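## Task

Pick up the duct tape roll lying on the cart's upper tray and hang it over the shaft of a wall peg on the wall facing the supply shelves, so that the peg's end pokes out through the roll's hole. The robot must not tip over or be left leaning, or the attempt fails.

## Robot and tools

ROBOT. A Dexmate Vega. It has a three-wheeled mobile base, a torso of three links (thigh, shank, chest) that folds in a Z shape, two seven-joint arms with two-finger grippers, and a head with a camera. From above, in its start posture, it measures 0.70 m front to back and 0.63 m across (0.91 m with arms folded); its front edge sits 0.35 m in front of the base origin. Cameras: head_camera (896x560 px), left_wrist_camera and right_wrist_camera (672x420 px), each on the back of its hand.

FRAMES. All positions are metres. Base frame: origin on the floor on the centre line, 0.185 m behind the front axle (the turning point); x ahead, y to the robot's left, z up. Hand positions (left_hand, right_hand) are printed in this frame for a point between the fingers 0.033 m back from the closed tips; fingers point along the hand's z, close along its y, and the camera side faces -x. The odometry frame is the base frame as it was when the scene began; base_odometry counts wheel turns only, so slipping looks like travel.

TOOL move. Every argument other than cameras forms one action. An action holds base, joints, or both (optionally with speeds or min_time_s), or else target by itself. Motions start together.
- base: exactly one key, a relative offset from where the base is now. translate_m: metres, + forward, -2 to 2. strafe_m: metres, + to the left, -2 to 2 (heading may drift about 0.02 rad). rotate_rad: radians, + counter-clockwise seen from above, -3.2 to 3.2. Front wheels first swivel toward a new direction (about 0.5 s).
- joints: absolute angles in radians, keyed by joint name. Torso: torso_hip_rad 0 to 1.57, torso_knee_rad 0 to 3.141, torso_waist_rad -1.57 to 1.57 (chest lean forward = knee - hip - waist). Each arm: shoulder_pitch, shoulder_yaw, upper_arm_roll, elbow, forearm_roll, wrist_pitch, wrist_yaw, gripper (e.g. left_elbow_rad -3.041 to 0.214, 0 straight, negative bends up). Left shoulder pitch and wrist pitch tip down when positive; on the right arm down is negative. Gripper 0 (shut) to 0.785 per finger; pad gap at the hand point is about 0.24 x angle - 0.002 m. Head: head_pan_rad (+ left), head_tilt_rad, head_camera_tilt_rad (+ looks down). Torso presets (hip, knee, waist): stand 0.469, 1.617, 1.048 (start); stand_high 0.78, 1.57, 0.44; lean_20 0.52, 1.05, 0.18; lean_45 0.52, 1.05, -0.26; low_lean_45 0, 0, -0.79. Folded arm, in key order shoulder pitch to wrist yaw: left 1, 0.5, -0.6, -2.5, 0, -0.9, 0; right -1, -0.5, 0.6, -2.5, 0, 0.9, 0. Fold the arms before going to low_lean_45.
- target: an absolute pose for one hand in the base frame: side ("left" or "right"), x, y, z in metres (-3 to 3), pitch_deg (90 fingers down, 0 level, range -30 to 95), heading_deg (0 fingers ahead, + counter-clockwise), roll_deg (default 0, + clockwise seen from behind the hand; roll r equals r+180), both -360 to 360; line_only true demands a straight path. The plan is checked against the robot body only, not the furniture; the base must be still. Straight paths reach up to 45 cm; otherwise an arc that can swing the elbow wide. If the result says short (part of ...), resend the same target.
- speeds: lower caps for this action: translate_m and strafe_m 0.04 to 0.3 m/s, rotate_rad 0.1 to 0.6 rad/s. min_time_s: 0.1 to 8 s, the minimum duration of arm and head motions.
- cameras: list of camera names, "all", or [] for none.

OTHER TOOLS. wait: seconds 0 to 10, robot keeps its last command. zoom_image: camera plus region [x0, y0, x1, y1] in that camera's pixels, at most 504 by 504, from its latest image. finished_scene: the current scene number; ends the scene for good, so the roll must already hang on its own.

RESULTS. move reports done or the worst status. Per motion: done, off_target (resting off target, maybe still pushing), contact_stop or time_out (whole joint group halts and forgets its target), not_followed (a collision check withheld the arm; cause: line explains), refused (hand target failed the check, nothing moved), reached (within 10 mm and 2 degrees), short (with the error), limit_stop_at_motor_heat. A refused call cancels the remaining move, wait and finished_scene calls in that reply. turned_by_wheels and turned_by_imu give rotation since last result; an imu change over 0.03 rad during a straight drive means the base bumped something. base_tilt gives lean in degrees. Torques and motor temperatures are listed per arm in joint order.

CAUTIONS. Nothing prevents tipping over, and a fallen robot stays down. The base does not halt on hitting furniture. Never let the arms strike or squeeze each other, including fingers. Exceeding a joint's load limit (e.g. wrist joints 21.7 N m) freezes that arm for 10 s; motors at 80 degrees C trigger a long heat stop, so move arms off obstacles and avoid holding strain. Gripper angle does not prove a grasp; check with cameras. Avoid dropping the roll, releasing it while moving, slamming or shoving hard. Loose objects may get brief random nudges.

Each tool is called after ">>>" by a JSON object that holds its "fn" and its "kwargs".

## Session

>>> {"fn": "move", "kwargs": {}}

Scene clock: 0.00 s.
Joint torques (N m): no reading
Motor temperatures (°C): left_arm=[34 33 34 32 38 36 39] | right_arm=[33 31 39 34 36 33 38]
base_odometry: x=+0.000 y=+0.000 heading=+0.000
turned_by_wheels: +0.000
turned_by_imu: +0.000
base_tilt: forward=-0.6 right=-0.8
base_status: not commanded
joint_positions: torso_hip_rad=+0.469 torso_knee_rad=+1.617 torso_waist_rad=+1.048 left_shoulder_pitch_rad=+2.186 left_shoulder_yaw_rad=-0.019 left_upper_arm_roll_rad=+0.011 left_elbow_rad=-1.089 left_forearm_roll_rad=+0.007 left_wrist_pitch_rad=-0.506 left_wrist_yaw_rad=+0.006 left_gripper_rad=+0.005 right_shoulder_pitch_rad=-2.207 right_shoulder_yaw_rad=+0.005 right_upper_arm_roll_rad=+0.012 right_elbow_rad=-1.097 right_forearm_roll_rad=-0.016 right_wrist_pitch_rad=+0.483 right_wrist_yaw_rad=+0.008 right_gripper_rad=+0.005 head_pan_rad=+0.000 head_tilt_rad=+0.000 head_camera_tilt_rad=+0.000
joint_status: not commanded
chest: x=-0.0111 y=+0.0000 z=+1.4155 quat_wxyz=(+0.999, +0.000, +0.050, +0.000) (m; base frame)
left_hand: x=+0.2055 y=+0.2144 z=+0.6069 quat_wxyz=(+0.426, -0.005, +0.905, -0.006) pitch_deg=+39.6 heading_deg=-0.5 roll_deg=-1.1 back=up (m; base frame)
right_hand: x=+0.1864 y=-0.2297 z=+0.5983 quat_wxyz=(+0.409, -0.005, +0.912, +0.000) pitch_deg=+41.7 heading_deg=+0.3 roll_deg=-0.4 back=up (m; base frame)
pictures: head_camera, left_wrist_camera, right_wrist_camera
camera_calibration:
left_wrist_camera: T_world_to_cam=[[-0.00698482, -0.997061, 0.0762968, 0.161623], [-0.713544, -0.0484847, -0.698931, 0.636714], [0.700576, -0.059323, -0.711108, 0.45044], [0, 0, 0, 1]] pos_world=[0.139885, 0.21874, 0.752999]
right_wrist_camera: T_world_to_cam=[[0.0413626, -0.998837, -0.0247603, -0.217991], [-0.74554, -0.0143562, -0.666306, 0.587464], [0.665176, 0.0460199, -0.745267, 0.48921], [0, 0, 0, 1]] pos_world=[0.121584, -0.231817, 0.750625]

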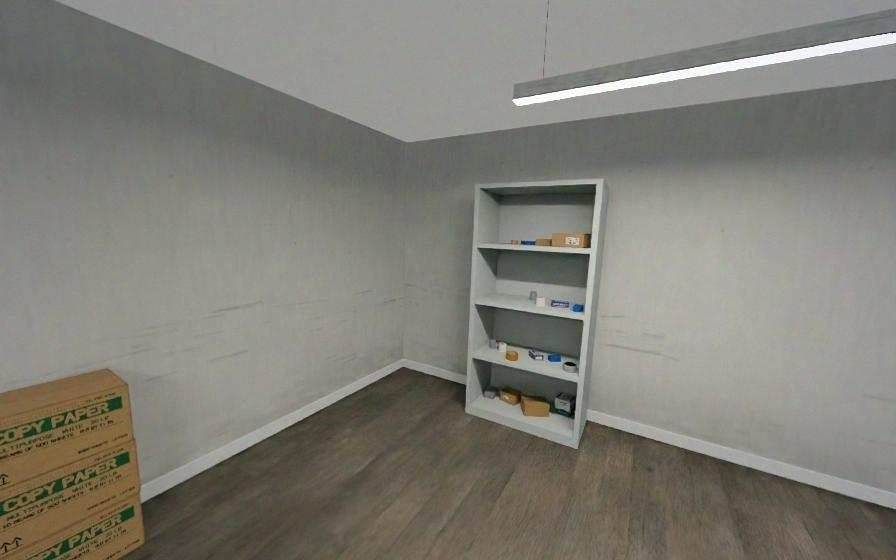

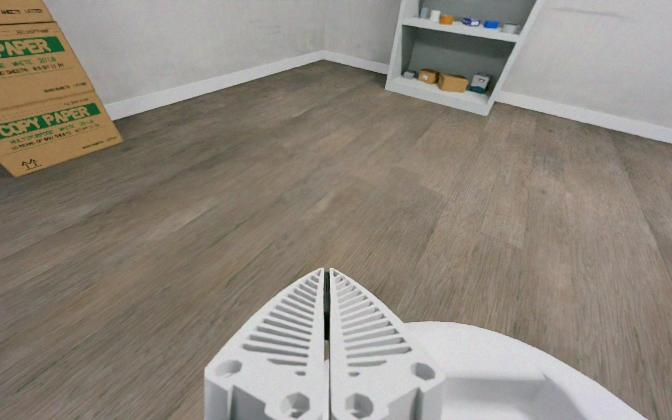

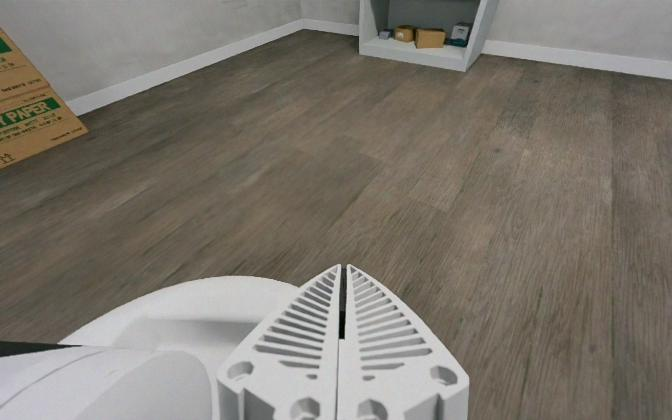

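>>> {"fn": "move", "kwargs": {"joints": {"head_pan_rad":-1.4}, "cameras": ["head_camera"]}}

>>> {"fn": "move", "kwargs": {"joints": {"head_pan_rad":-2.6}, "cameras": ["head_camera"]}}

>>> {"fn": "move", "kwargs": {"joints": {"head_pan_rad":2.6}, "cameras": ["head_camera"]}}

>>> {"fn": "move", "kwargs": {"joints": {"head_pan_rad":1.4}, "cameras": ["head_camera"]}}

Scene clock: 5.70 s.
Joint torques (N m): left_arm=[7.07 -0.78 4.56 -2.82 0.27 -2.45 0.26] | right_arm=[-5.99 0.6 -0.01 -2.3 -0.12 2.34 -0.18]
move: done
base_odometry: x=+0.000 y=+0.000 heading=+0.000
turned_by_wheels: +0.000
turned_by_imu: +0.000
base_tilt: forward=-0.6 right=-0.8
base_status: not commanded
joint_positions: torso_hip_rad=+0.469 torso_knee_rad=+1.617 torso_waist_rad=+1.048 left_shoulder_pitch_rad=+2.186 left_shoulder_yaw_rad=-0.019 left_upper_arm_roll_rad=+0.011 left_elbow_rad=-1.089 left_forearm_roll_rad=+0.007 left_wrist_pitch_rad=-0.506 left_wrist_yaw_rad=+0.006 left_gripper_rad=+0.005 right_shoulder_pitch_rad=-2.207 right_shoulder_yaw_rad=+0.005 right_upper_arm_roll_rad=+0.012 right_elbow_rad=-1.097 right_forearm_roll_rad=-0.016 right_wrist_pitch_rad=+0.483 right_wrist_yaw_rad=+0.008 right_gripper_rad=+0.005 head_pan_rad=-1.399 head_tilt_rad=+0.000 head_camera_tilt_rad=+0.000
joint_status: all done
chest: x=-0.0111 y=+0.0000 z=+1.4155 quat_wxyz=(+0.999, +0.000, +0.050, +0.000)
left_hand: x=+0.2055 y=+0.2144 z=+0.6069 quat_wxyz=(+0.426, -0.005, +0.905, -0.006) pitch_deg=+39.6 heading_deg=-0.5 roll_deg=-1.1 back=up
right_hand: x=+0.1864 y=-0.2297 z=+0.5983 quat_wxyz=(+0.409, -0.005, +0.912, +0.000) pitch_deg=+41.7 heading_deg=+0.3 roll_deg=-0.4 back=up
head_camera: T_world_to_cam=[[-0.98033, -0.148441, 0.13007, -0.245665], [-0.135888, 0.0297032, -0.990279, 1.49472], [0.143135, -0.988475, -0.0492902, 0.0476447], [0, 0, 0, 1]] pos_world=[-0.0445382, -0.0337692, 1.5145]

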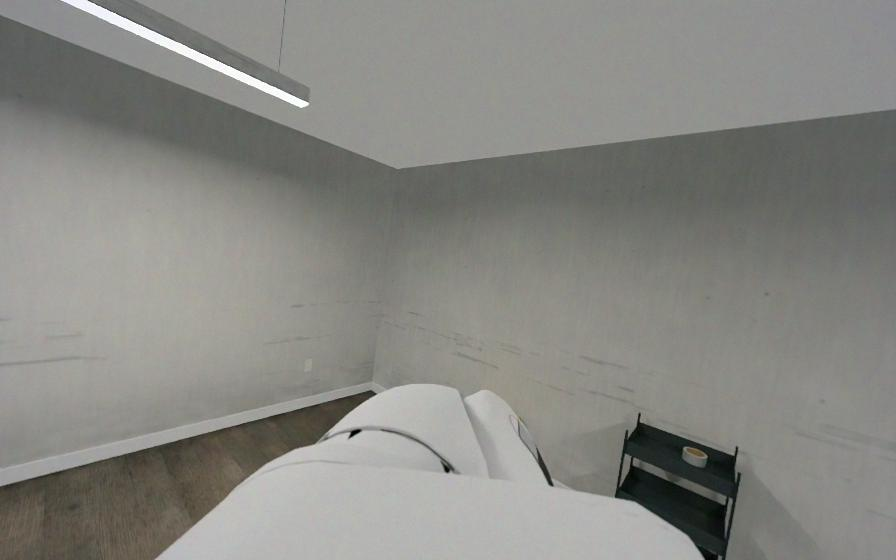

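Scene clock: 7.17 s.
Joint torques (N m): left_arm=[5.88 1.26 0.15 -3.21 0.73 -2.98 0.33] | right_arm=[-5.15 2.14 -0.66 -2.96 0.06 2.41 -0.23]
move: done
base_odometry: x=+0.000 y=+0.000 heading=+0.000
turned_by_wheels: +0.000
turned_by_imu: +0.000
base_tilt: forward=-0.4 right=-0.9
base_status: not commanded
joint_positions: torso_hip_rad=+0.469 torso_knee_rad=+1.617 torso_waist_rad=+1.048 left_shoulder_pitch_rad=+2.186 left_shoulder_yaw_rad=-0.019 left_upper_arm_roll_rad=+0.011 left_elbow_rad=-1.089 left_forearm_roll_rad=+0.007 left_wrist_pitch_rad=-0.506 left_wrist_yaw_rad=+0.006 left_gripper_rad=+0.005 right_shoulder_pitch_rad=-2.207 right_shoulder_yaw_rad=+0.005 right_upper_arm_roll_rad=+0.012 right_elbow_rad=-1.097 right_forearm_roll_rad=-0.016 right_wrist_pitch_rad=+0.483 right_wrist_yaw_rad=+0.008 right_gripper_rad=+0.005 head_pan_rad=-2.599 head_tilt_rad=+0.000 head_camera_tilt_rad=+0.000
joint_status: all done
chest: x=-0.0111 y=+0.0000 z=+1.4155 quat_wxyz=(+0.999, +0.000, +0.050, +0.000)
left_hand: x=+0.2055 y=+0.2144 z=+0.6069 quat_wxyz=(+0.426, -0.005, +0.905, -0.006) pitch_deg=+39.6 heading_deg=-0.5 roll_deg=-1.1 back=up
right_hand: x=+0.1864 y=-0.2297 z=+0.5983 quat_wxyz=(+0.409, -0.005, +0.912, +0.000) pitch_deg=+41.7 heading_deg=+0.3 roll_deg=-0.4 back=up
head_camera: T_world_to_cam=[[-0.490897, 0.867449, 0.0809441, -0.134576], [-0.0853336, 0.0445883, -0.995354, 1.5062], [-0.867028, -0.495524, 0.0521343, -0.181754], [0, 0, 0, 1]] pos_world=[-0.0951187, -0.0404844, 1.51957]

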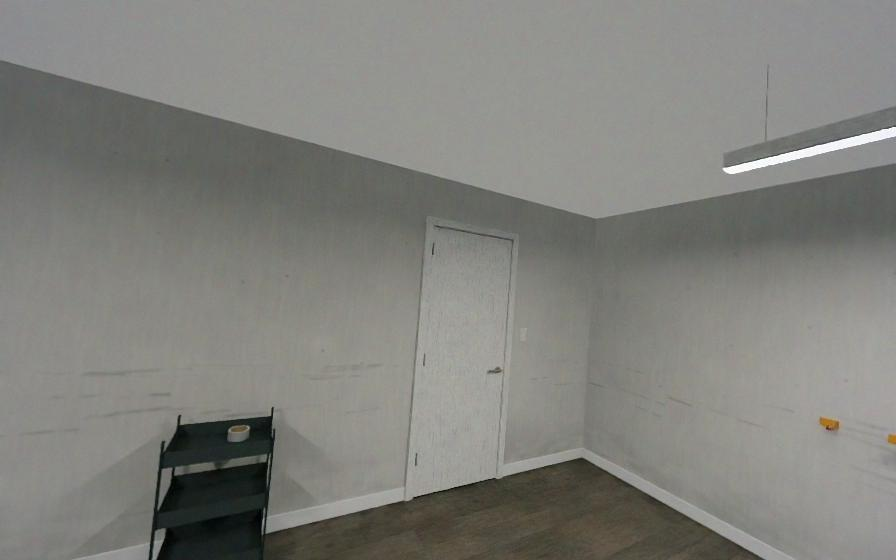

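Scene clock: 11.30 s.
Joint torques (N m): left_arm=[5.76 0.11 0.12 -3.35 0.67 -2.6 0.3] | right_arm=[-5.39 1.32 -0.37 -2.52 0.09 2.4 -0.1]
move: done
base_odometry: x=+0.000 y=+0.000 heading=+0.000
turned_by_wheels: +0.000
turned_by_imu: +0.000
base_tilt: forward=-0.4 right=-0.9
base_status: not commanded
joint_positions: torso_hip_rad=+0.469 torso_knee_rad=+1.617 torso_waist_rad=+1.048 left_shoulder_pitch_rad=+2.186 left_shoulder_yaw_rad=-0.019 left_upper_arm_roll_rad=+0.011 left_elbow_rad=-1.089 left_forearm_roll_rad=+0.007 left_wrist_pitch_rad=-0.506 left_wrist_yaw_rad=+0.006 left_gripper_rad=+0.005 right_shoulder_pitch_rad=-2.207 right_shoulder_yaw_rad=+0.005 right_upper_arm_roll_rad=+0.012 right_elbow_rad=-1.097 right_forearm_roll_rad=-0.016 right_wrist_pitch_rad=+0.483 right_wrist_yaw_rad=+0.008 right_gripper_rad=+0.005 head_pan_rad=+2.599 head_tilt_rad=+0.000 head_camera_tilt_rad=+0.000
joint_status: all done
chest: x=-0.0111 y=+0.0000 z=+1.4155 quat_wxyz=(+0.999, +0.000, +0.050, +0.000)
left_hand: x=+0.2055 y=+0.2144 z=+0.6069 quat_wxyz=(+0.426, -0.005, +0.905, -0.006) pitch_deg=+39.6 heading_deg=-0.5 roll_deg=-1.1 back=up
right_hand: x=+0.1864 y=-0.2297 z=+0.5983 quat_wxyz=(+0.409, -0.005, +0.912, +0.000) pitch_deg=+41.7 heading_deg=+0.3 roll_deg=-0.4 back=up
head_camera: T_world_to_cam=[[0.53532, 0.844362, -0.022037, 0.0984717], [-0.0538194, 0.00806084, -0.998518, 1.51337], [-0.842933, 0.535713, 0.0497582, -0.176314], [0, 0, 0, 1]] pos_world=[-0.119886, -0.000891388, 1.52207]

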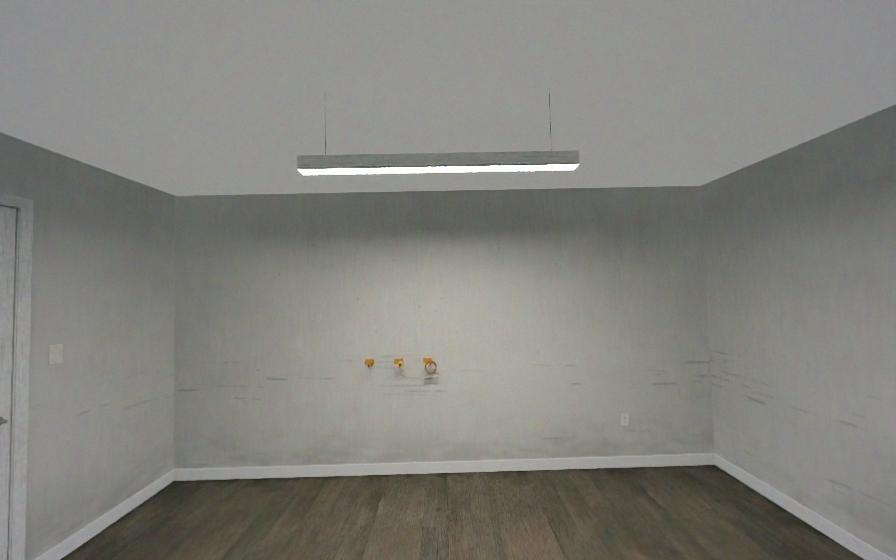

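Scene clock: 12.77 s.
Joint torques (N m): left_arm=[4.17 -1.79 2.18 -3.7 -0.39 -2.6 0.6] | right_arm=[-5.85 2.26 -0.25 -2.92 -0.05 2.34 0.02]
move: done
base_odometry: x=+0.000 y=+0.000 heading=+0.000
turned_by_wheels: +0.000
turned_by_imu: +0.000
base_tilt: forward=-0.6 right=-0.8
base_status: not commanded
joint_positions: torso_hip_rad=+0.469 torso_knee_rad=+1.617 torso_waist_rad=+1.048 left_shoulder_pitch_rad=+2.186 left_shoulder_yaw_rad=-0.019 left_upper_arm_roll_rad=+0.011 left_elbow_rad=-1.089 left_forearm_roll_rad=+0.007 left_wrist_pitch_rad=-0.506 left_wrist_yaw_rad=+0.006 left_gripper_rad=+0.005 right_shoulder_pitch_rad=-2.207 right_shoulder_yaw_rad=+0.005 right_upper_arm_roll_rad=+0.012 right_elbow_rad=-1.097 right_forearm_roll_rad=-0.016 right_wrist_pitch_rad=+0.483 right_wrist_yaw_rad=+0.008 right_gripper_rad=+0.005 head_pan_rad=+1.401 head_tilt_rad=+0.000 head_camera_tilt_rad=+0.000
joint_status: all done
chest: x=-0.0111 y=+0.0000 z=+1.4155 quat_wxyz=(+0.999, +0.000, +0.050, +0.000)
left_hand: x=+0.2055 y=+0.2144 z=+0.6069 quat_wxyz=(+0.426, -0.005, +0.905, -0.006) pitch_deg=+39.6 heading_deg=-0.5 roll_deg=-1.1 back=up
right_hand: x=+0.1864 y=-0.2297 z=+0.5983 quat_wxyz=(+0.409, -0.005, +0.912, +0.000) pitch_deg=+41.7 heading_deg=+0.3 roll_deg=-0.4 back=up
head_camera: T_world_to_cam=[[0.979279, -0.191223, -0.0666856, 0.199398], [-0.0756723, -0.0400768, -0.996327, 1.50844], [0.187848, 0.980728, -0.0537166, 0.0577672], [0, 0, 0, 1]] pos_world=[-0.0919709, 0.0419289, 1.5193]

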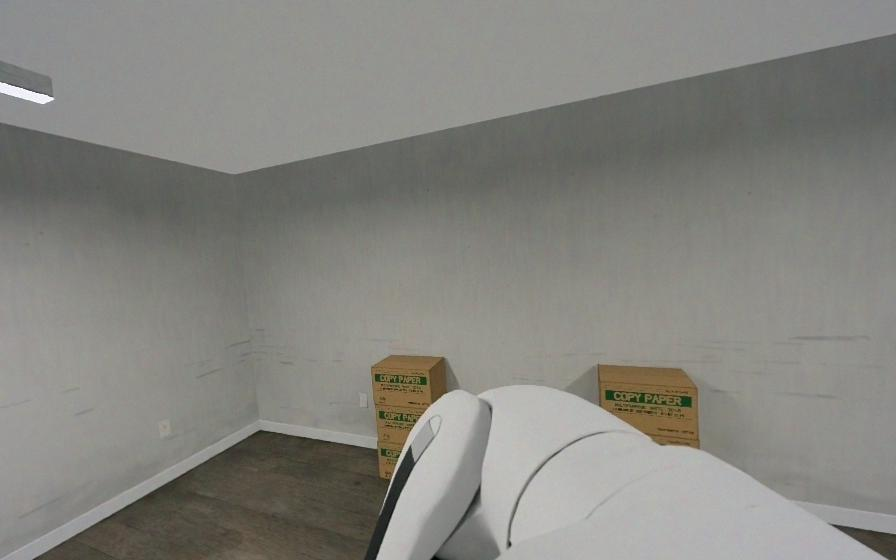

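>>> {"fn": "zoom_image", "kwargs": {"camera": "head_camera", "region": [560, 340, 720, 460]}}

>>> {"fn": "move", "kwargs": {"base": {"rotate_rad":-2.13}, "joints": {"head_pan_rad":0,"head_camera_tilt_rad":0.4}, "cameras": ["head_camera"]}}

>>> {"fn": "move", "kwargs": {"base": {"translate_m":1.3}, "joints": {"head_camera_tilt_rad":0.7}, "cameras": ["head_camera"]}}

Scaled by 3.150 (camera's finer frame: 960x600).

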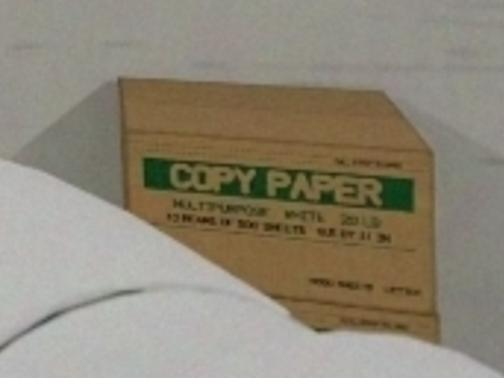

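Scene clock: 50.43 s.
Joint torques (N m): left_arm=[3.68 0.21 2.12 -2.85 -0.03 -2.04 0.37] | right_arm=[-7.02 1.56 0.1 -1.85 -0.12 2.7 -0.08]
move: done
base_odometry: x=+0.001 y=+0.002 heading=-2.133
turned_by_wheels: -2.132
turned_by_imu: -2.125
base_tilt: forward=-0.6 right=-0.9
base_status: done
joint_positions: torso_hip_rad=+0.469 torso_knee_rad=+1.617 torso_waist_rad=+1.048 left_shoulder_pitch_rad=+2.186 left_shoulder_yaw_rad=-0.019 left_upper_arm_roll_rad=+0.011 left_elbow_rad=-1.089 left_forearm_roll_rad=+0.007 left_wrist_pitch_rad=-0.506 left_wrist_yaw_rad=+0.006 left_gripper_rad=+0.005 right_shoulder_pitch_rad=-2.207 right_shoulder_yaw_rad=+0.005 right_upper_arm_roll_rad=+0.012 right_elbow_rad=-1.097 right_forearm_roll_rad=-0.016 right_wrist_pitch_rad=+0.483 right_wrist_yaw_rad=+0.008 right_gripper_rad=+0.005 head_pan_rad=+0.001 head_tilt_rad=+0.000 head_camera_tilt_rad=+0.399
joint_status: all done
chest: x=-0.0111 y=+0.0000 z=+1.4155 quat_wxyz=(+0.999, +0.000, +0.050, +0.000)
left_hand: x=+0.2055 y=+0.2144 z=+0.6069 quat_wxyz=(+0.426, -0.005, +0.905, -0.006) pitch_deg=+39.6 heading_deg=-0.5 roll_deg=-1.1 back=up
right_hand: x=+0.1864 y=-0.2297 z=+0.5983 quat_wxyz=(+0.409, -0.005, +0.912, +0.000) pitch_deg=+41.7 heading_deg=+0.3 roll_deg=-0.4 back=up
head_camera: T_world_to_cam=[[-0.00395311, -0.99926, 0.0382723, -0.0331518], [-0.509483, -0.0309201, -0.859925, 1.27225], [0.860472, -0.0228984, -0.508983, 0.785336], [0, 0, 0, 1]] pos_world=[-0.0276998, 0.0241939, 1.49503]

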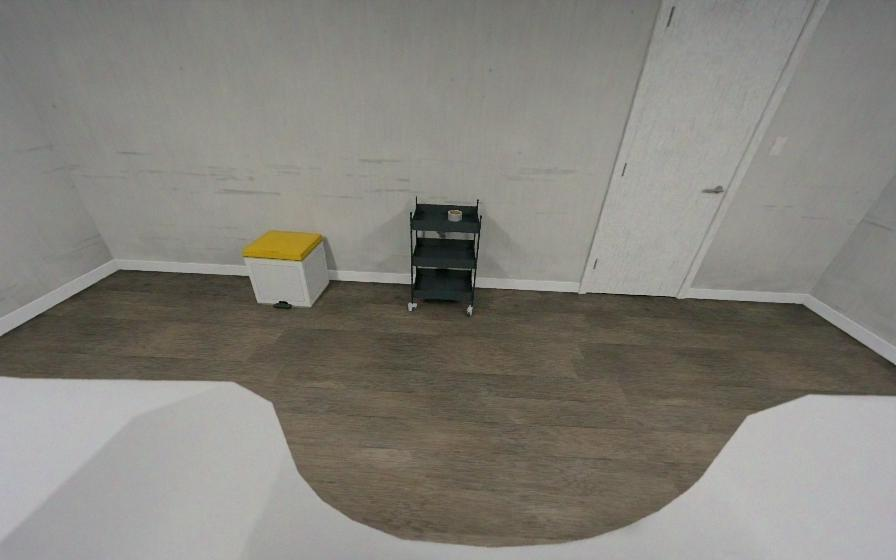

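Scene clock: 56.93 s.
Joint torques (N m): left_arm=[6.19 -0.53 1.44 -3.52 0.28 -1.84 0.18] | right_arm=[-4.73 0.84 -0.32 -3.31 -0.04 2.84 -0.19]
move: done
base_odometry: x=-0.694 y=-1.097 heading=-2.134
turned_by_wheels: -0.002
turned_by_imu: -0.009
base_tilt: forward=-0.5 right=-0.8
base_status: done
joint_positions: torso_hip_rad=+0.469 torso_knee_rad=+1.617 torso_waist_rad=+1.048 left_shoulder_pitch_rad=+2.186 left_shoulder_yaw_rad=-0.019 left_upper_arm_roll_rad=+0.011 left_elbow_rad=-1.089 left_forearm_roll_rad=+0.007 left_wrist_pitch_rad=-0.506 left_wrist_yaw_rad=+0.006 left_gripper_rad=+0.005 right_shoulder_pitch_rad=-2.207 right_shoulder_yaw_rad=+0.005 right_upper_arm_roll_rad=+0.012 right_elbow_rad=-1.097 right_forearm_roll_rad=-0.016 right_wrist_pitch_rad=+0.483 right_wrist_yaw_rad=+0.008 right_gripper_rad=+0.005 head_pan_rad=+0.001 head_tilt_rad=+0.000 head_camera_tilt_rad=+0.699
joint_status: all done
chest: x=-0.0111 y=+0.0000 z=+1.4155 quat_wxyz=(+0.999, +0.000, +0.050, +0.000)
left_hand: x=+0.2055 y=+0.2144 z=+0.6069 quat_wxyz=(+0.426, -0.005, +0.905, -0.006) pitch_deg=+39.6 heading_deg=-0.5 roll_deg=-1.1 back=up
right_hand: x=+0.1864 y=-0.2297 z=+0.5983 quat_wxyz=(+0.409, -0.005, +0.912, +0.000) pitch_deg=+41.7 heading_deg=+0.3 roll_deg=-0.4 back=up
head_camera: T_world_to_cam=[[0.00755213, -0.999249, 0.038012, -0.0318697], [-0.740857, -0.0311222, -0.670941, 0.974018], [0.67162, -0.0230944, -0.740536, 1.11381], [0, 0, 0, 1]] pos_world=[-0.0262106, 0.0241907, 1.47954]

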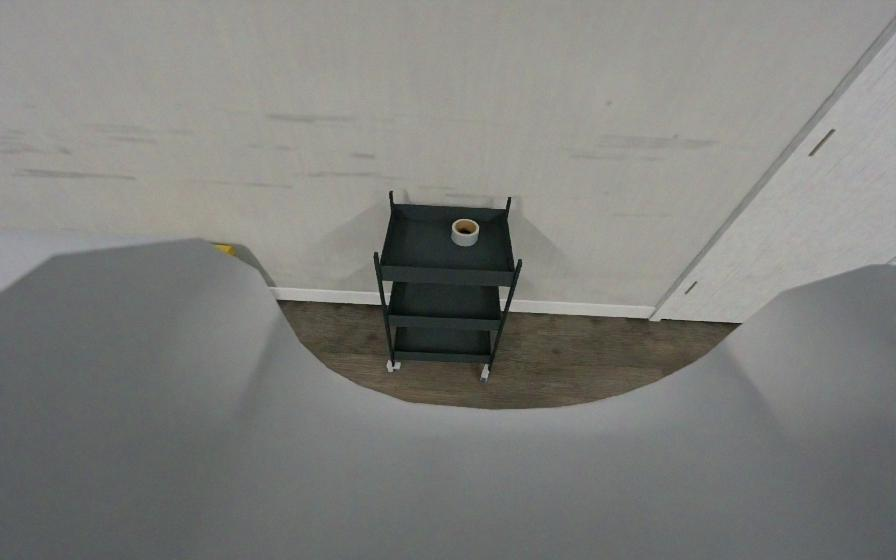

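>>> {"fn": "move", "kwargs": {"base": {"translate_m":0.24}, "cameras": ["head_camera"]}}

>>> {"fn": "zoom_image", "kwargs": {"camera": "head_camera", "region": [350, 200, 600, 400]}}

Scene clock: 70.03 s.
Joint torques (N m): left_arm=[6.37 0.14 -1.04 -2.41 0.02 -1.23 0.02] | right_arm=[-5.08 1.18 -0.12 -3.22 0.1 2.1 -0.1]
move: done
base_odometry: x=-0.823 y=-1.300 heading=-2.136
turned_by_wheels: -0.001
turned_by_imu: -0.003
base_tilt: forward=-0.7 right=-0.9
base_status: done
joint_positions: torso_hip_rad=+0.469 torso_knee_rad=+1.617 torso_waist_rad=+1.048 left_shoulder_pitch_rad=+2.186 left_shoulder_yaw_rad=-0.019 left_upper_arm_roll_rad=+0.011 left_elbow_rad=-1.089 left_forearm_roll_rad=+0.007 left_wrist_pitch_rad=-0.506 left_wrist_yaw_rad=+0.006 left_gripper_rad=+0.005 right_shoulder_pitch_rad=-2.207 right_shoulder_yaw_rad=+0.005 right_upper_arm_roll_rad=+0.012 right_elbow_rad=-1.097 right_forearm_roll_rad=-0.016 right_wrist_pitch_rad=+0.483 right_wrist_yaw_rad=+0.008 right_gripper_rad=+0.005 head_pan_rad=+0.001 head_tilt_rad=+0.000 head_camera_tilt_rad=+0.699
joint_status: not commanded
chest: x=-0.0111 y=+0.0000 z=+1.4155 quat_wxyz=(+0.999, +0.000, +0.050, +0.000)
left_hand: x=+0.2055 y=+0.2144 z=+0.6069 quat_wxyz=(+0.425, -0.005, +0.905, -0.006) pitch_deg=+39.6 heading_deg=-0.5 roll_deg=-1.1 back=up
right_hand: x=+0.1864 y=-0.2297 z=+0.5983 quat_wxyz=(+0.409, -0.005, +0.912, +0.000) pitch_deg=+41.7 heading_deg=+0.3 roll_deg=-0.4 back=up
head_camera: T_world_to_cam=[[0.00748044, -0.999252, 0.0379477, -0.0317753], [-0.740907, -0.0310243, -0.67089, 0.973938], [0.671566, -0.0230972, -0.740585, 1.11389], [0, 0, 0, 1]] pos_world=[-0.0262114, 0.0241918, 1.47954]

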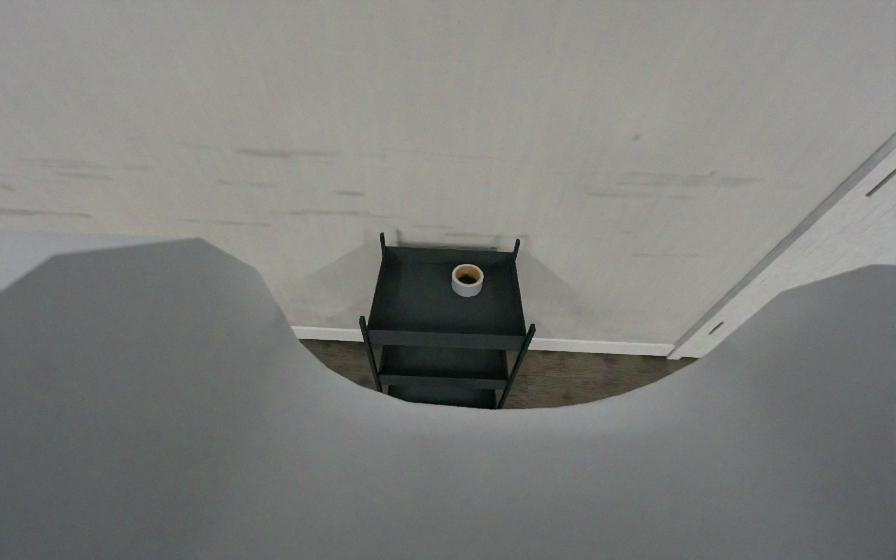

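Scaled by 2.016 (camera's finer frame: 960x600).

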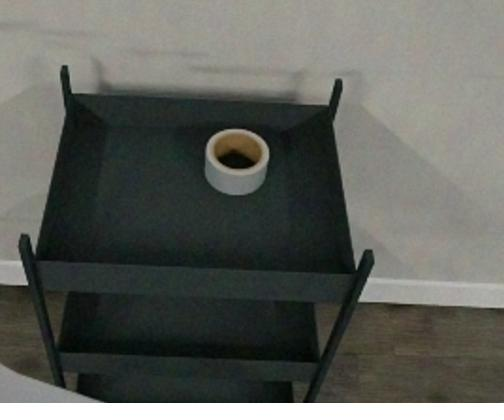

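>>> {"fn": "move", "kwargs": {"target": {"side":"right","x":0.32,"y":-0.22,"z":0.95,"pitch_deg":60,"heading_deg":0}, "cameras": []}}

>>> {"fn": "move", "kwargs": {"target": {"side":"right","x":0.63,"y":-0.1,"z":0.93,"pitch_deg":90,"heading_deg":0}}}

>>> {"fn": "move", "kwargs": {"joints": {"right_gripper_rad":0.3}, "cameras": ["right_wrist_camera"]}}

Scene clock: 92.73 s.
Joint torques (N m): left_arm=[6.83 1.32 0.97 -2.54 0.15 -2.54 0.35] | right_arm=[21.8 1.03 6.23 -4.66 -1.15 -1.38 0.42]
move: done
base_odometry: x=-0.823 y=-1.299 heading=-2.136
turned_by_wheels: +0.000
turned_by_imu: -0.001
base_tilt: forward=-0.5 right=-0.8
base_status: not commanded
joint_positions: torso_hip_rad=+0.469 torso_knee_rad=+1.617 torso_waist_rad=+1.048 left_shoulder_pitch_rad=+2.186 left_shoulder_yaw_rad=-0.019 left_upper_arm_roll_rad=+0.011 left_elbow_rad=-1.089 left_forearm_roll_rad=+0.007 left_wrist_pitch_rad=-0.506 left_wrist_yaw_rad=+0.006 left_gripper_rad=+0.005 right_shoulder_pitch_rad=+0.668 right_shoulder_yaw_rad=-0.969 right_upper_arm_roll_rad=+3.019 right_elbow_rad=-2.756 right_forearm_roll_rad=-1.371 right_wrist_pitch_rad=-0.571 right_wrist_yaw_rad=+1.076 right_gripper_rad=+0.005 head_pan_rad=+0.001 head_tilt_rad=+0.000 head_camera_tilt_rad=+0.699
joint_status: not commanded
chest: x=-0.0111 y=+0.0000 z=+1.4155 quat_wxyz=(+0.999, +0.000, +0.050, +0.000)
left_hand: x=+0.2055 y=+0.2144 z=+0.6069 quat_wxyz=(+0.425, -0.005, +0.905, -0.006) pitch_deg=+39.6 heading_deg=-0.5 roll_deg=-1.1 back=up
right_hand: x=+0.3165 y=-0.2223 z=+0.9468 quat_wxyz=(+0.002, +0.967, +0.000, +0.255) pitch_deg=+60.5 heading_deg=-0.5 roll_deg=-0.5 back=down
right_hand_status: reached (checked arc [the straight line was blocked; over the whole arc the hand travels 3.40 m to end 0.38 m from its start, up to 1.03 m off the straight line; right_upper_arm_roll_rad turns most, 3.01 rad; on the way or at its end the hand turns up to 180 deg from its attitude at the start], planned for 9.7 s): 5 mm and 0.6 deg off.

Scene clock: 93.03 s.
Joint torques (N m): left_arm=[5.69 1.3 1.64 -2.22 0.15 -1.79 0.09] | right_arm=[20.09 2.84 6.11 -3.93 -1.53 -1.09 0.16]
move: refused
base_odometry: x=-0.823 y=-1.299 heading=-2.136
turned_by_wheels: +0.000
turned_by_imu: +0.000
base_tilt: forward=-0.6 right=-0.9
base_status: not commanded
joint_positions: torso_hip_rad=+0.469 torso_knee_rad=+1.617 torso_waist_rad=+1.048 left_shoulder_pitch_rad=+2.186 left_shoulder_yaw_rad=-0.019 left_upper_arm_roll_rad=+0.011 left_elbow_rad=-1.089 left_forearm_roll_rad=+0.007 left_wrist_pitch_rad=-0.506 left_wrist_yaw_rad=+0.006 left_gripper_rad=+0.005 right_shoulder_pitch_rad=+0.670 right_shoulder_yaw_rad=-0.970 right_upper_arm_roll_rad=+3.021 right_elbow_rad=-2.757 right_forearm_roll_rad=-1.372 right_wrist_pitch_rad=-0.572 right_wrist_yaw_rad=+1.077 right_gripper_rad=+0.005 head_pan_rad=+0.001 head_tilt_rad=+0.000 head_camera_tilt_rad=+0.699
joint_status: not commanded
chest: x=-0.0111 y=+0.0000 z=+1.4155 quat_wxyz=(+0.999, +0.000, +0.050, +0.000)
left_hand: x=+0.2055 y=+0.2144 z=+0.6069 quat_wxyz=(+0.425, -0.005, +0.905, -0.006) pitch_deg=+39.6 heading_deg=-0.5 roll_deg=-1.1 back=up
right_hand: x=+0.3181 y=-0.2212 z=+0.9483 quat_wxyz=(+0.001, +0.967, +0.000, +0.257) pitch_deg=+60.3 heading_deg=-0.2 roll_deg=-0.3 back=down
right_hand_status: refused: no posture of the arm gets there (out of reach): the closest leaves the hand 3.8 cm and 11 deg from the pose. Nothing moved. At pitch 75 a posture exists at this place; the way there is not checked.
pictures: head_camera, left_wrist_camera, right_wrist_camera
head_camera: T_world_to_cam=[[0.00748044, -0.999252, 0.0379477, -0.0317753], [-0.740907, -0.0310243, -0.67089, 0.973938], [0.671566, -0.0230972, -0.740585, 1.11389], [0, 0, 0, 1]] pos_world=[-0.0262114, 0.0241918, 1.47954]
left_wrist_camera: T_world_to_cam=[[-0.00697943, -0.997061, 0.0762922, 0.161626], [-0.713593, -0.0484812, -0.698881, 0.636753], [0.700526, -0.0593194, -0.711158, 0.450413], [0, 0, 0, 1]] pos_world=[0.139984, 0.21874, 0.752998]
right_wrist_camera: T_world_to_cam=[[0.0225101, 0.99893, -0.0404019, 0.256606], [0.80623, 0.00575857, 0.591574, -0.763138], [0.591173, -0.0458896, -0.805238, 0.722052], [0, 0, 0, 1]] pos_world=[0.18263, -0.218803, 1.04324]

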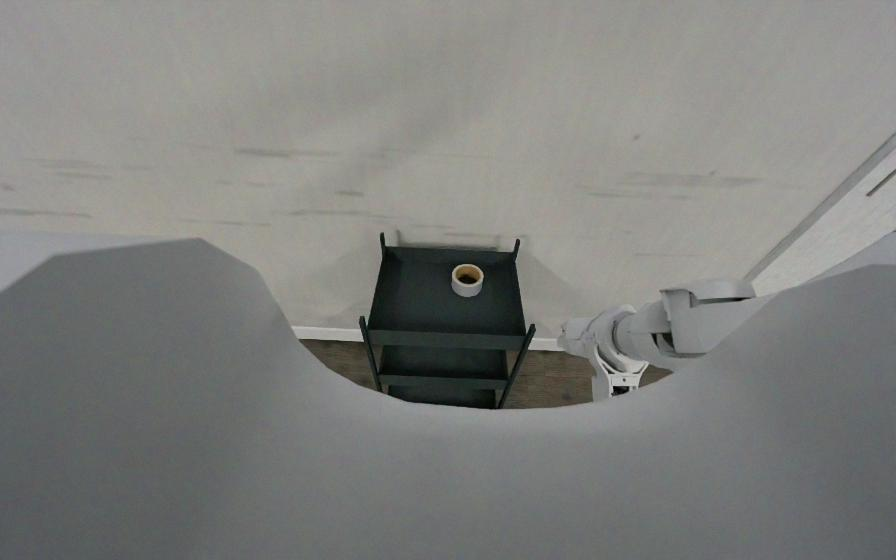

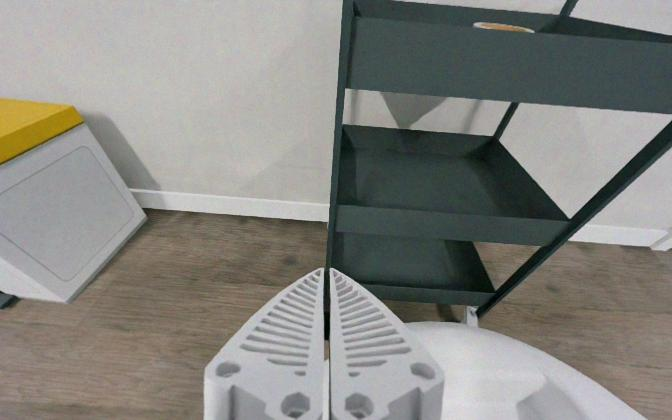

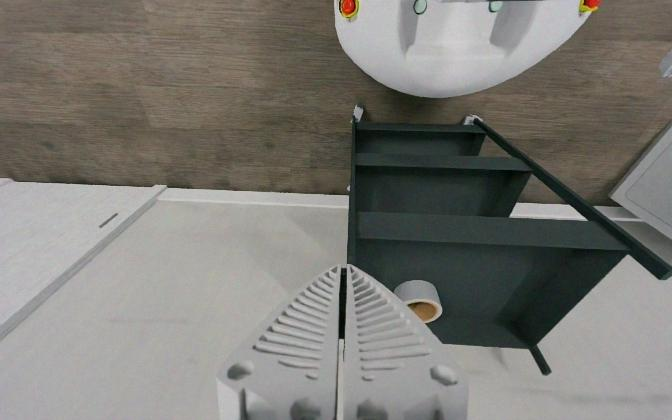

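not run: a stop came earlier in this reply.

>>> {"fn": "move", "kwargs": {"joints": {"right_shoulder_pitch_rad":-2.2,"right_shoulder_yaw_rad":0,"right_upper_arm_roll_rad":0,"right_elbow_rad":-1.1,"right_forearm_roll_rad":0,"right_wrist_pitch_rad":0.48,"right_wrist_yaw_rad":0}, "cameras": []}}

>>> {"fn": "move", "kwargs": {"joints": {"right_shoulder_pitch_rad":-1.5,"right_elbow_rad":-2.0,"right_wrist_pitch_rad":-0.6,"right_gripper_rad":0.3,"torso_waist_rad":0.8}, "base": {"translate_m":0.05}}}

Scene clock: 114.67 s.
Joint torques (N m): left_arm=[4.65 1.45 -0.59 -2.91 -0.36 -1.6 0] | right_arm=[-17 2.18 -4.28 -1.01 0.38 2.95 -0.34]
move: done
base_odometry: x=-0.823 y=-1.299 heading=-2.136
turned_by_wheels: +0.000
turned_by_imu: -0.001
base_tilt: forward=-0.6 right=-0.9
base_status: not commanded
joint_positions: torso_hip_rad=+0.469 torso_knee_rad=+1.617 torso_waist_rad=+1.048 left_shoulder_pitch_rad=+2.186 left_shoulder_yaw_rad=-0.019 left_upper_arm_roll_rad=+0.011 left_elbow_rad=-1.089 left_forearm_roll_rad=+0.007 left_wrist_pitch_rad=-0.506 left_wrist_yaw_rad=+0.006 left_gripper_rad=+0.005 right_shoulder_pitch_rad=-2.196 right_shoulder_yaw_rad=-0.002 right_upper_arm_roll_rad=+0.005 right_elbow_rad=-1.103 right_forearm_roll_rad=-0.002 right_wrist_pitch_rad=+0.478 right_wrist_yaw_rad=+0.002 right_gripper_rad=+0.005 head_pan_rad=+0.001 head_tilt_rad=+0.000 head_camera_tilt_rad=+0.699
joint_status: all done
chest: x=-0.0111 y=+0.0000 z=+1.4155 quat_wxyz=(+0.999, +0.000, +0.050, +0.000)
left_hand: x=+0.2055 y=+0.2144 z=+0.6069 quat_wxyz=(+0.425, -0.005, +0.905, -0.006) pitch_deg=+39.6 heading_deg=-0.5 roll_deg=-1.1 back=up
right_hand: x=+0.1979 y=-0.2322 z=+0.6013 quat_wxyz=(+0.415, -0.001, +0.910, -0.001) pitch_deg=+41.0 heading_deg=-0.1 roll_deg=-0.3 back=up

Scene clock: 127.30 s.
Joint torques (N m): left_arm=[12.36 0.98 1.78 -1.43 -0.41 -1.51 0.31] | right_arm=[75.36 8.04 -3.87 -23.07 2.85 21.67 -0.64]
Motor temperatures (°C): left_arm=[34 33 34 32 37 36 39] | right_arm=[40 31 39 40 36 53 38]
move: torque_fault
TORQUE FAULT: right_wrist_pitch_rad reached its load limit. The right arm stopped for 10 seconds, dropped its targets and accepts commands again: back off and push less far. Before the stop ended, the hold on right_wrist_pitch_rad was turned back by 1.4 degrees, the way its load pushed it. The stop added 9.2 s to the call and to motion_time.
base_odometry: x=-0.849 y=-1.342 heading=-2.138
turned_by_wheels: -0.002
turned_by_imu: -0.006
base_tilt: forward=-0.6 right=-0.9
base_status: done
joint_positions: torso_hip_rad=+0.470 torso_knee_rad=+1.616 torso_waist_rad=+0.800 left_shoulder_pitch_rad=+2.186 left_shoulder_yaw_rad=-0.019 left_upper_arm_roll_rad=+0.011 left_elbow_rad=-1.089 left_forearm_roll_rad=+0.007 left_wrist_pitch_rad=-0.506 left_wrist_yaw_rad=+0.006 left_gripper_rad=+0.005 right_shoulder_pitch_rad=-1.788 right_shoulder_yaw_rad=-0.001 right_upper_arm_roll_rad=+0.001 right_elbow_rad=-1.635 right_forearm_roll_rad=-0.001 right_wrist_pitch_rad=-0.200 right_wrist_yaw_rad=+0.000 right_gripper_rad=+0.300 head_pan_rad=+0.000 head_tilt_rad=+0.000 head_camera_tilt_rad=+0.699
joint_status: right_shoulder_pitch_rad torque_fault (moved +0.409 of +0.696); right_elbow_rad torque_fault (moved -0.533 of -0.897); right_wrist_pitch_rad torque_fault (moved -0.660 of -1.078); the others done
chest: x=+0.0984 y=+0.0000 z=+1.4055 quat_wxyz=(+0.985, +0.000, +0.173, +0.000)
left_hand: x=+0.1108 y=+0.2144 z=+0.5685 quat_wxyz=(+0.311, -0.005, +0.950, -0.006) pitch_deg=+53.8 heading_deg=-0.7 roll_deg=-1.4 back=up
right_hand: x=+0.5137 y=-0.2300 z=+0.6747 quat_wxyz=(+0.422, -0.001, +0.907, -0.001) pitch_deg=+40.1 heading_deg=+0.0 roll_deg=-0.1 back=up
pictures: head_camera, left_wrist_camera, right_wrist_camera
head_camera: T_world_to_cam=[[0.0164826, -0.999249, 0.0350564, -0.0290428], [-0.882437, -0.0310239, -0.469406, 0.779055], [0.470141, -0.0231981, -0.882286, 1.25196], [0, 0, 0, 1]] pos_world=[0.0993485, 0.0241914, 1.4713]
left_wrist_camera: T_world_to_cam=[[0.0118802, -0.997061, 0.075685, 0.162153], [-0.862771, -0.048482, -0.503265, 0.447544], [0.505455, -0.0593199, -0.860811, 0.596195], [0, 0, 0, 1]] pos_world=[0.0828517, 0.21874, 0.726173]
right_wrist_camera: T_world_to_cam=[[0.0341514, -0.999048, -0.0271541, -0.224642], [-0.726689, -0.0061701, -0.686939, 0.888441], [0.686117, 0.0431925, -0.726208, 0.304144], [0, 0, 0, 1]] pos_world=[0.444614, -0.232083, 0.825076]

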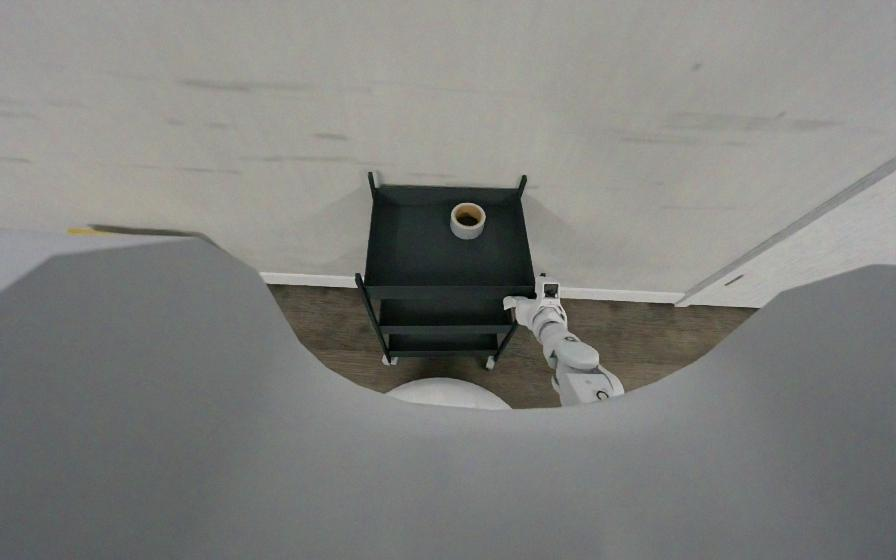

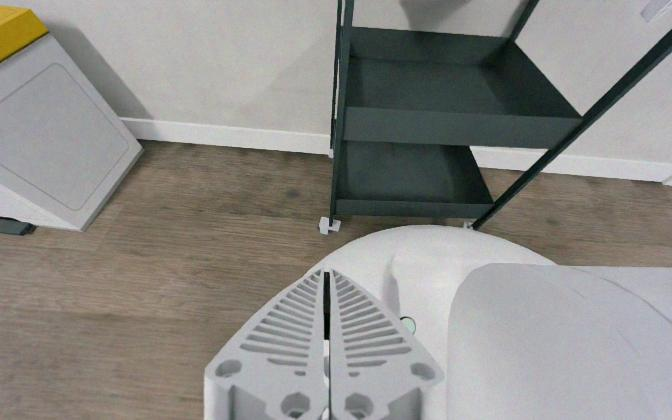

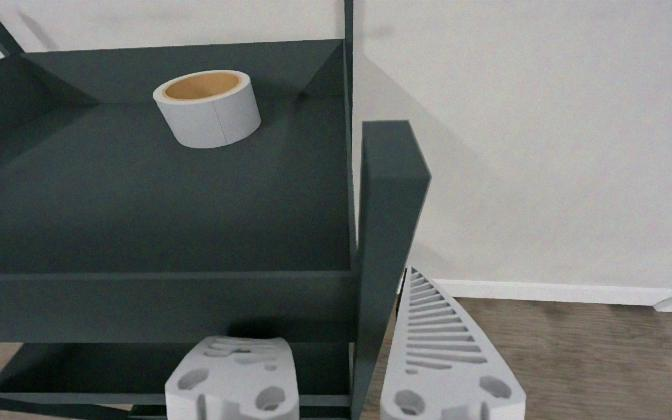

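>>> {"fn": "move", "kwargs": {"base": {"translate_m":-0.25}, "speeds": {"translate_m":0.1}, "cameras": []}}

>>> {"fn": "move", "kwargs": {"target": {"side":"right","x":0.42,"y":-0.22,"z":0.98,"pitch_deg":50,"heading_deg":0,"line_only":true}, "cameras": ["head_camera","right_wrist_camera"]}}

Scene clock: 134.20 s.
Joint torques (N m): left_arm=[11.61 3.82 1.57 -1.34 -0.13 -1.71 0.04] | right_arm=[11.51 3.04 -1.69 -6.15 0.29 2.97 -0.03]
move: done
base_odometry: x=-0.714 y=-1.131 heading=-2.140
turned_by_wheels: -0.002
turned_by_imu: -0.001
base_tilt: forward=-0.6 right=-0.8
base_status: done
joint_positions: torso_hip_rad=+0.469 torso_knee_rad=+1.617 torso_waist_rad=+0.800 left_shoulder_pitch_rad=+2.186 left_shoulder_yaw_rad=-0.019 left_upper_arm_roll_rad=+0.011 left_elbow_rad=-1.089 left_forearm_roll_rad=+0.007 left_wrist_pitch_rad=-0.506 left_wrist_yaw_rad=+0.006 left_gripper_rad=+0.005 right_shoulder_pitch_rad=-1.785 right_shoulder_yaw_rad=+0.000 right_upper_arm_roll_rad=+0.000 right_elbow_rad=-1.637 right_forearm_roll_rad=-0.001 right_wrist_pitch_rad=-0.200 right_wrist_yaw_rad=+0.000 right_gripper_rad=+0.300 head_pan_rad=+0.000 head_tilt_rad=+0.000 head_camera_tilt_rad=+0.699
joint_status: not commanded
chest: x=+0.0995 y=+0.0000 z=+1.4053 quat_wxyz=(+0.985, +0.000, +0.173, +0.000)
left_hand: x=+0.1111 y=+0.2144 z=+0.5683 quat_wxyz=(+0.310, -0.005, +0.951, -0.006) pitch_deg=+53.8 heading_deg=-0.7 roll_deg=-1.4 back=up
right_hand: x=+0.5168 y=-0.2299 z=+0.6762 quat_wxyz=(+0.424, +0.000, +0.906, +0.000) pitch_deg=+39.9 heading_deg=+0.0 roll_deg=-0.1 back=up

Scene clock: 134.50 s.
Joint torques (N m): left_arm=[12.47 0.43 2.25 -0.45 0.03 -1.86 0.04] | right_arm=[12.01 3.65 -1.87 -6.93 0.37 2.68 -0.03]
move: refused
base_odometry: x=-0.714 y=-1.131 heading=-2.140
turned_by_wheels: +0.000
turned_by_imu: +0.000
base_tilt: forward=-0.6 right=-0.9
base_status: not commanded
joint_positions: torso_hip_rad=+0.469 torso_knee_rad=+1.617 torso_waist_rad=+0.800 left_shoulder_pitch_rad=+2.186 left_shoulder_yaw_rad=-0.019 left_upper_arm_roll_rad=+0.011 left_elbow_rad=-1.089 left_forearm_roll_rad=+0.007 left_wrist_pitch_rad=-0.506 left_wrist_yaw_rad=+0.006 left_gripper_rad=+0.005 right_shoulder_pitch_rad=-1.785 right_shoulder_yaw_rad=+0.000 right_upper_arm_roll_rad=+0.000 right_elbow_rad=-1.637 right_forearm_roll_rad=-0.001 right_wrist_pitch_rad=-0.200 right_wrist_yaw_rad=+0.000 right_gripper_rad=+0.300 head_pan_rad=+0.000 head_tilt_rad=+0.000 head_camera_tilt_rad=+0.699
joint_status: not commanded
chest: x=+0.0995 y=+0.0000 z=+1.4053 quat_wxyz=(+0.985, +0.000, +0.173, +0.000)
left_hand: x=+0.1111 y=+0.2144 z=+0.5683 quat_wxyz=(+0.310, -0.005, +0.951, -0.006) pitch_deg=+53.8 heading_deg=-0.7 roll_deg=-1.4 back=up
right_hand: x=+0.5168 y=-0.2299 z=+0.6762 quat_wxyz=(+0.424, +0.000, +0.906, +0.000) pitch_deg=+39.9 heading_deg=+0.0 roll_deg=-0.1 back=up
right_hand_status: refused: you asked line_only, and the move would not run on a straight line (the straight line was blocked) but on a checked arc of 9.1 s: over the whole arc the hand travels 3.48 m to end 0.32 m from its start, up to 1.04 m off the straight line; right_upper_arm_roll_rad turns most, 2.78 rad; on the way or at its end the hand turns up to 180 deg from its attitude at the start. Nothing moved.
head_camera: T_world_to_cam=[[0.0165184, -0.999249, 0.0350384, -0.0290291], [-0.88292, -0.0310231, -0.468497, 0.77868], [0.469232, -0.0231973, -0.88277, 1.25194], [0, 0, 0, 1]] pos_world=[0.100539, 0.0241914, 1.47101]
right_wrist_camera: T_world_to_cam=[[0.0338042, -0.999044, -0.0277238, -0.223968], [-0.724181, -0.00536746, -0.689589, 0.892317], [0.688781, 0.043388, -0.72367, 0.300045], [0, 0, 0, 1]] pos_world=[0.447105, -0.231983, 0.826257]

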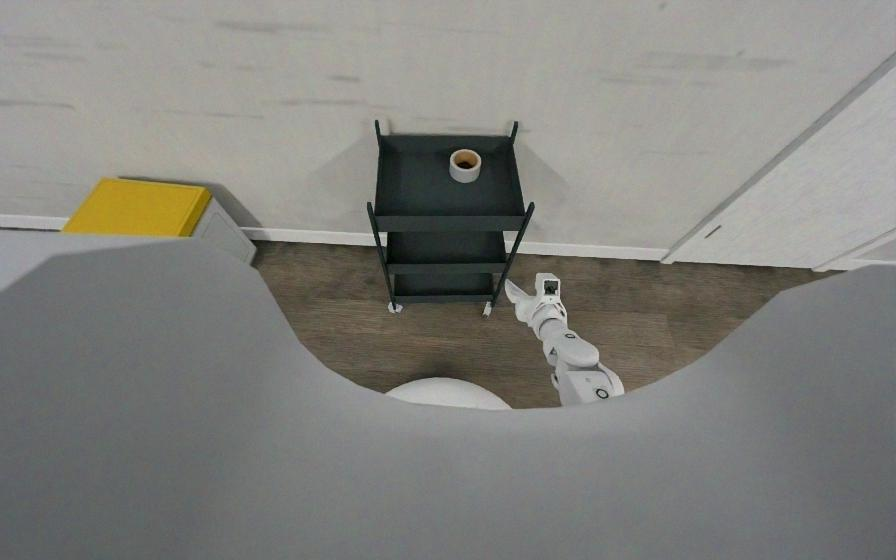

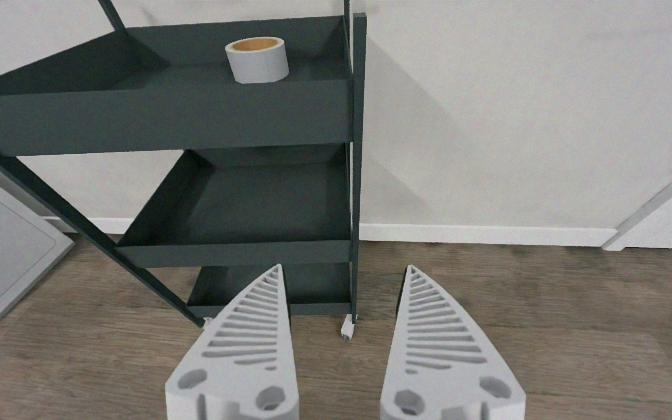

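>>> {"fn": "move", "kwargs": {"joints": {"right_shoulder_pitch_rad":-1.3,"right_elbow_rad":-2.0,"right_wrist_pitch_rad":-1.2}, "cameras": []}}

>>> {"fn": "move", "kwargs": {"base": {"translate_m":0.2}, "cameras": ["head_camera","right_wrist_camera"]}}

Scene clock: 146.07 s.
Joint torques (N m): left_arm=[11.14 -0.56 0.25 -0.22 -0.46 -2.37 0.28] | right_arm=[21.72 2.85 -1.5 -8.23 0.15 1.87 -0.32]
Motor temperatures (°C): left_arm=[34 33 34 32 37 36 39] | right_arm=[39 31 38 39 36 47 38]
move: done
base_odometry: x=-0.714 y=-1.131 heading=-2.140
turned_by_wheels: +0.000
turned_by_imu: -0.001
base_tilt: forward=-0.5 right=-0.8
base_status: not commanded
joint_positions: torso_hip_rad=+0.469 torso_knee_rad=+1.617 torso_waist_rad=+0.800 left_shoulder_pitch_rad=+2.186 left_shoulder_yaw_rad=-0.019 left_upper_arm_roll_rad=+0.011 left_elbow_rad=-1.089 left_forearm_roll_rad=+0.007 left_wrist_pitch_rad=-0.506 left_wrist_yaw_rad=+0.006 left_gripper_rad=+0.005 right_shoulder_pitch_rad=-1.303 right_shoulder_yaw_rad=+0.000 right_upper_arm_roll_rad=+0.000 right_elbow_rad=-1.998 right_forearm_roll_rad=-0.001 right_wrist_pitch_rad=-1.196 right_wrist_yaw_rad=+0.000 right_gripper_rad=+0.300 head_pan_rad=+0.000 head_tilt_rad=+0.000 head_camera_tilt_rad=+0.699
joint_status: all done
chest: x=+0.0995 y=+0.0000 z=+1.4053 quat_wxyz=(+0.985, +0.000, +0.173, +0.000)
left_hand: x=+0.1111 y=+0.2144 z=+0.5683 quat_wxyz=(+0.310, -0.005, +0.951, -0.006) pitch_deg=+53.8 heading_deg=-0.7 roll_deg=-1.4 back=up
right_hand: x=+0.6754 y=-0.2301 z=+0.8297 quat_wxyz=(+0.353, +0.000, +0.936, +0.000) pitch_deg=+48.6 heading_deg=-0.1 roll_deg=-0.1 back=up

Scene clock: 148.27 s.
Joint torques (N m): left_arm=[13.8 -0.89 2.24 0.06 0.11 -1.74 0.25] | right_arm=[23.85 2.66 -1.99 -6.75 0.22 1.11 -0.15]
move: done
base_odometry: x=-0.822 y=-1.300 heading=-2.142
turned_by_wheels: -0.001
turned_by_imu: -0.002
base_tilt: forward=-0.5 right=-0.8
base_status: done
joint_positions: torso_hip_rad=+0.469 torso_knee_rad=+1.617 torso_waist_rad=+0.800 left_shoulder_pitch_rad=+2.186 left_shoulder_yaw_rad=-0.019 left_upper_arm_roll_rad=+0.011 left_elbow_rad=-1.089 left_forearm_roll_rad=+0.007 left_wrist_pitch_rad=-0.506 left_wrist_yaw_rad=+0.006 left_gripper_rad=+0.005 right_shoulder_pitch_rad=-1.300 right_shoulder_yaw_rad=+0.000 right_upper_arm_roll_rad=+0.000 right_elbow_rad=-2.000 right_forearm_roll_rad=-0.001 right_wrist_pitch_rad=-1.200 right_wrist_yaw_rad=+0.000 right_gripper_rad=+0.300 head_pan_rad=+0.000 head_tilt_rad=+0.000 head_camera_tilt_rad=+0.699
joint_status: not commanded
chest: x=+0.0996 y=+0.0000 z=+1.4052 quat_wxyz=(+0.985, +0.000, +0.173, +0.000)
left_hand: x=+0.1111 y=+0.2144 z=+0.5682 quat_wxyz=(+0.310, -0.005, +0.951, -0.006) pitch_deg=+53.8 heading_deg=-0.7 roll_deg=-1.4 back=up
right_hand: x=+0.6759 y=-0.2300 z=+0.8308 quat_wxyz=(+0.353, +0.000, +0.936, +0.000) pitch_deg=+48.6 heading_deg=-0.1 roll_deg=-0.1 back=up
head_camera: T_world_to_cam=[[0.0164298, -0.999253, 0.0349922, -0.0289528], [-0.882922, -0.0309233, -0.468501, 0.778772], [0.469233, -0.023198, -0.88277, 1.2519], [0, 0, 0, 1]] pos_world=[0.100639, 0.0241925, 1.47101]
right_wrist_camera: T_world_to_cam=[[0.0282415, -0.99907, -0.0325948, -0.217392], [-0.820808, -0.00456745, -0.571186, 1.08133], [0.570505, 0.0428852, -0.820173, 0.462334], [0, 0, 0, 1]] pos_world=[0.629943, -0.232078, 0.98975]

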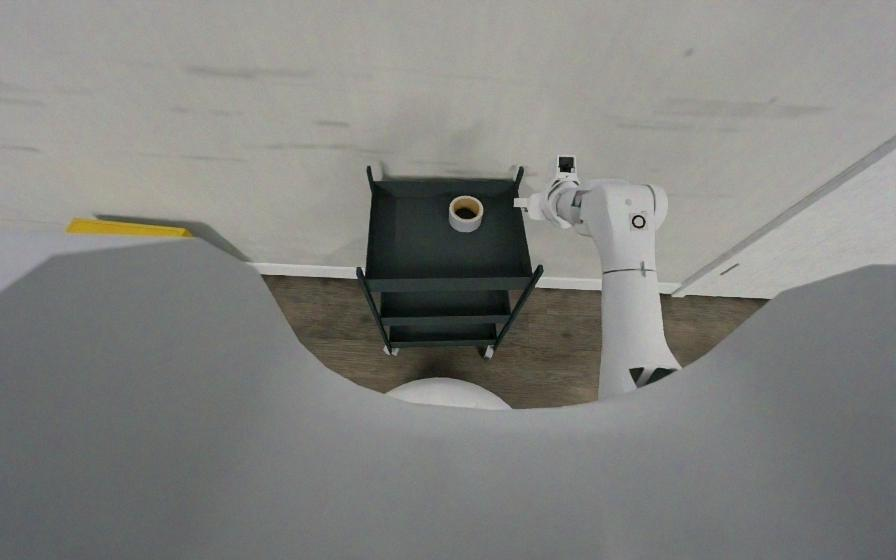

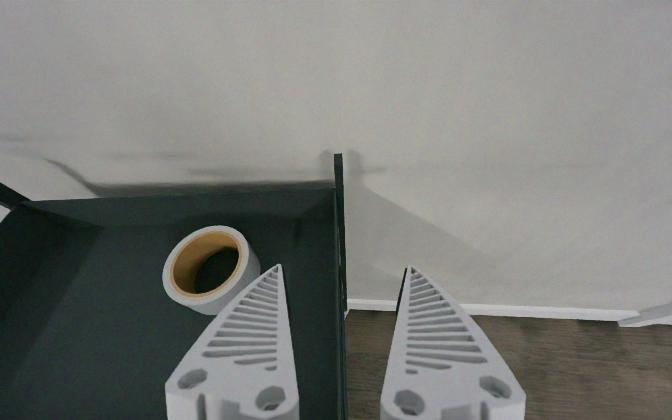

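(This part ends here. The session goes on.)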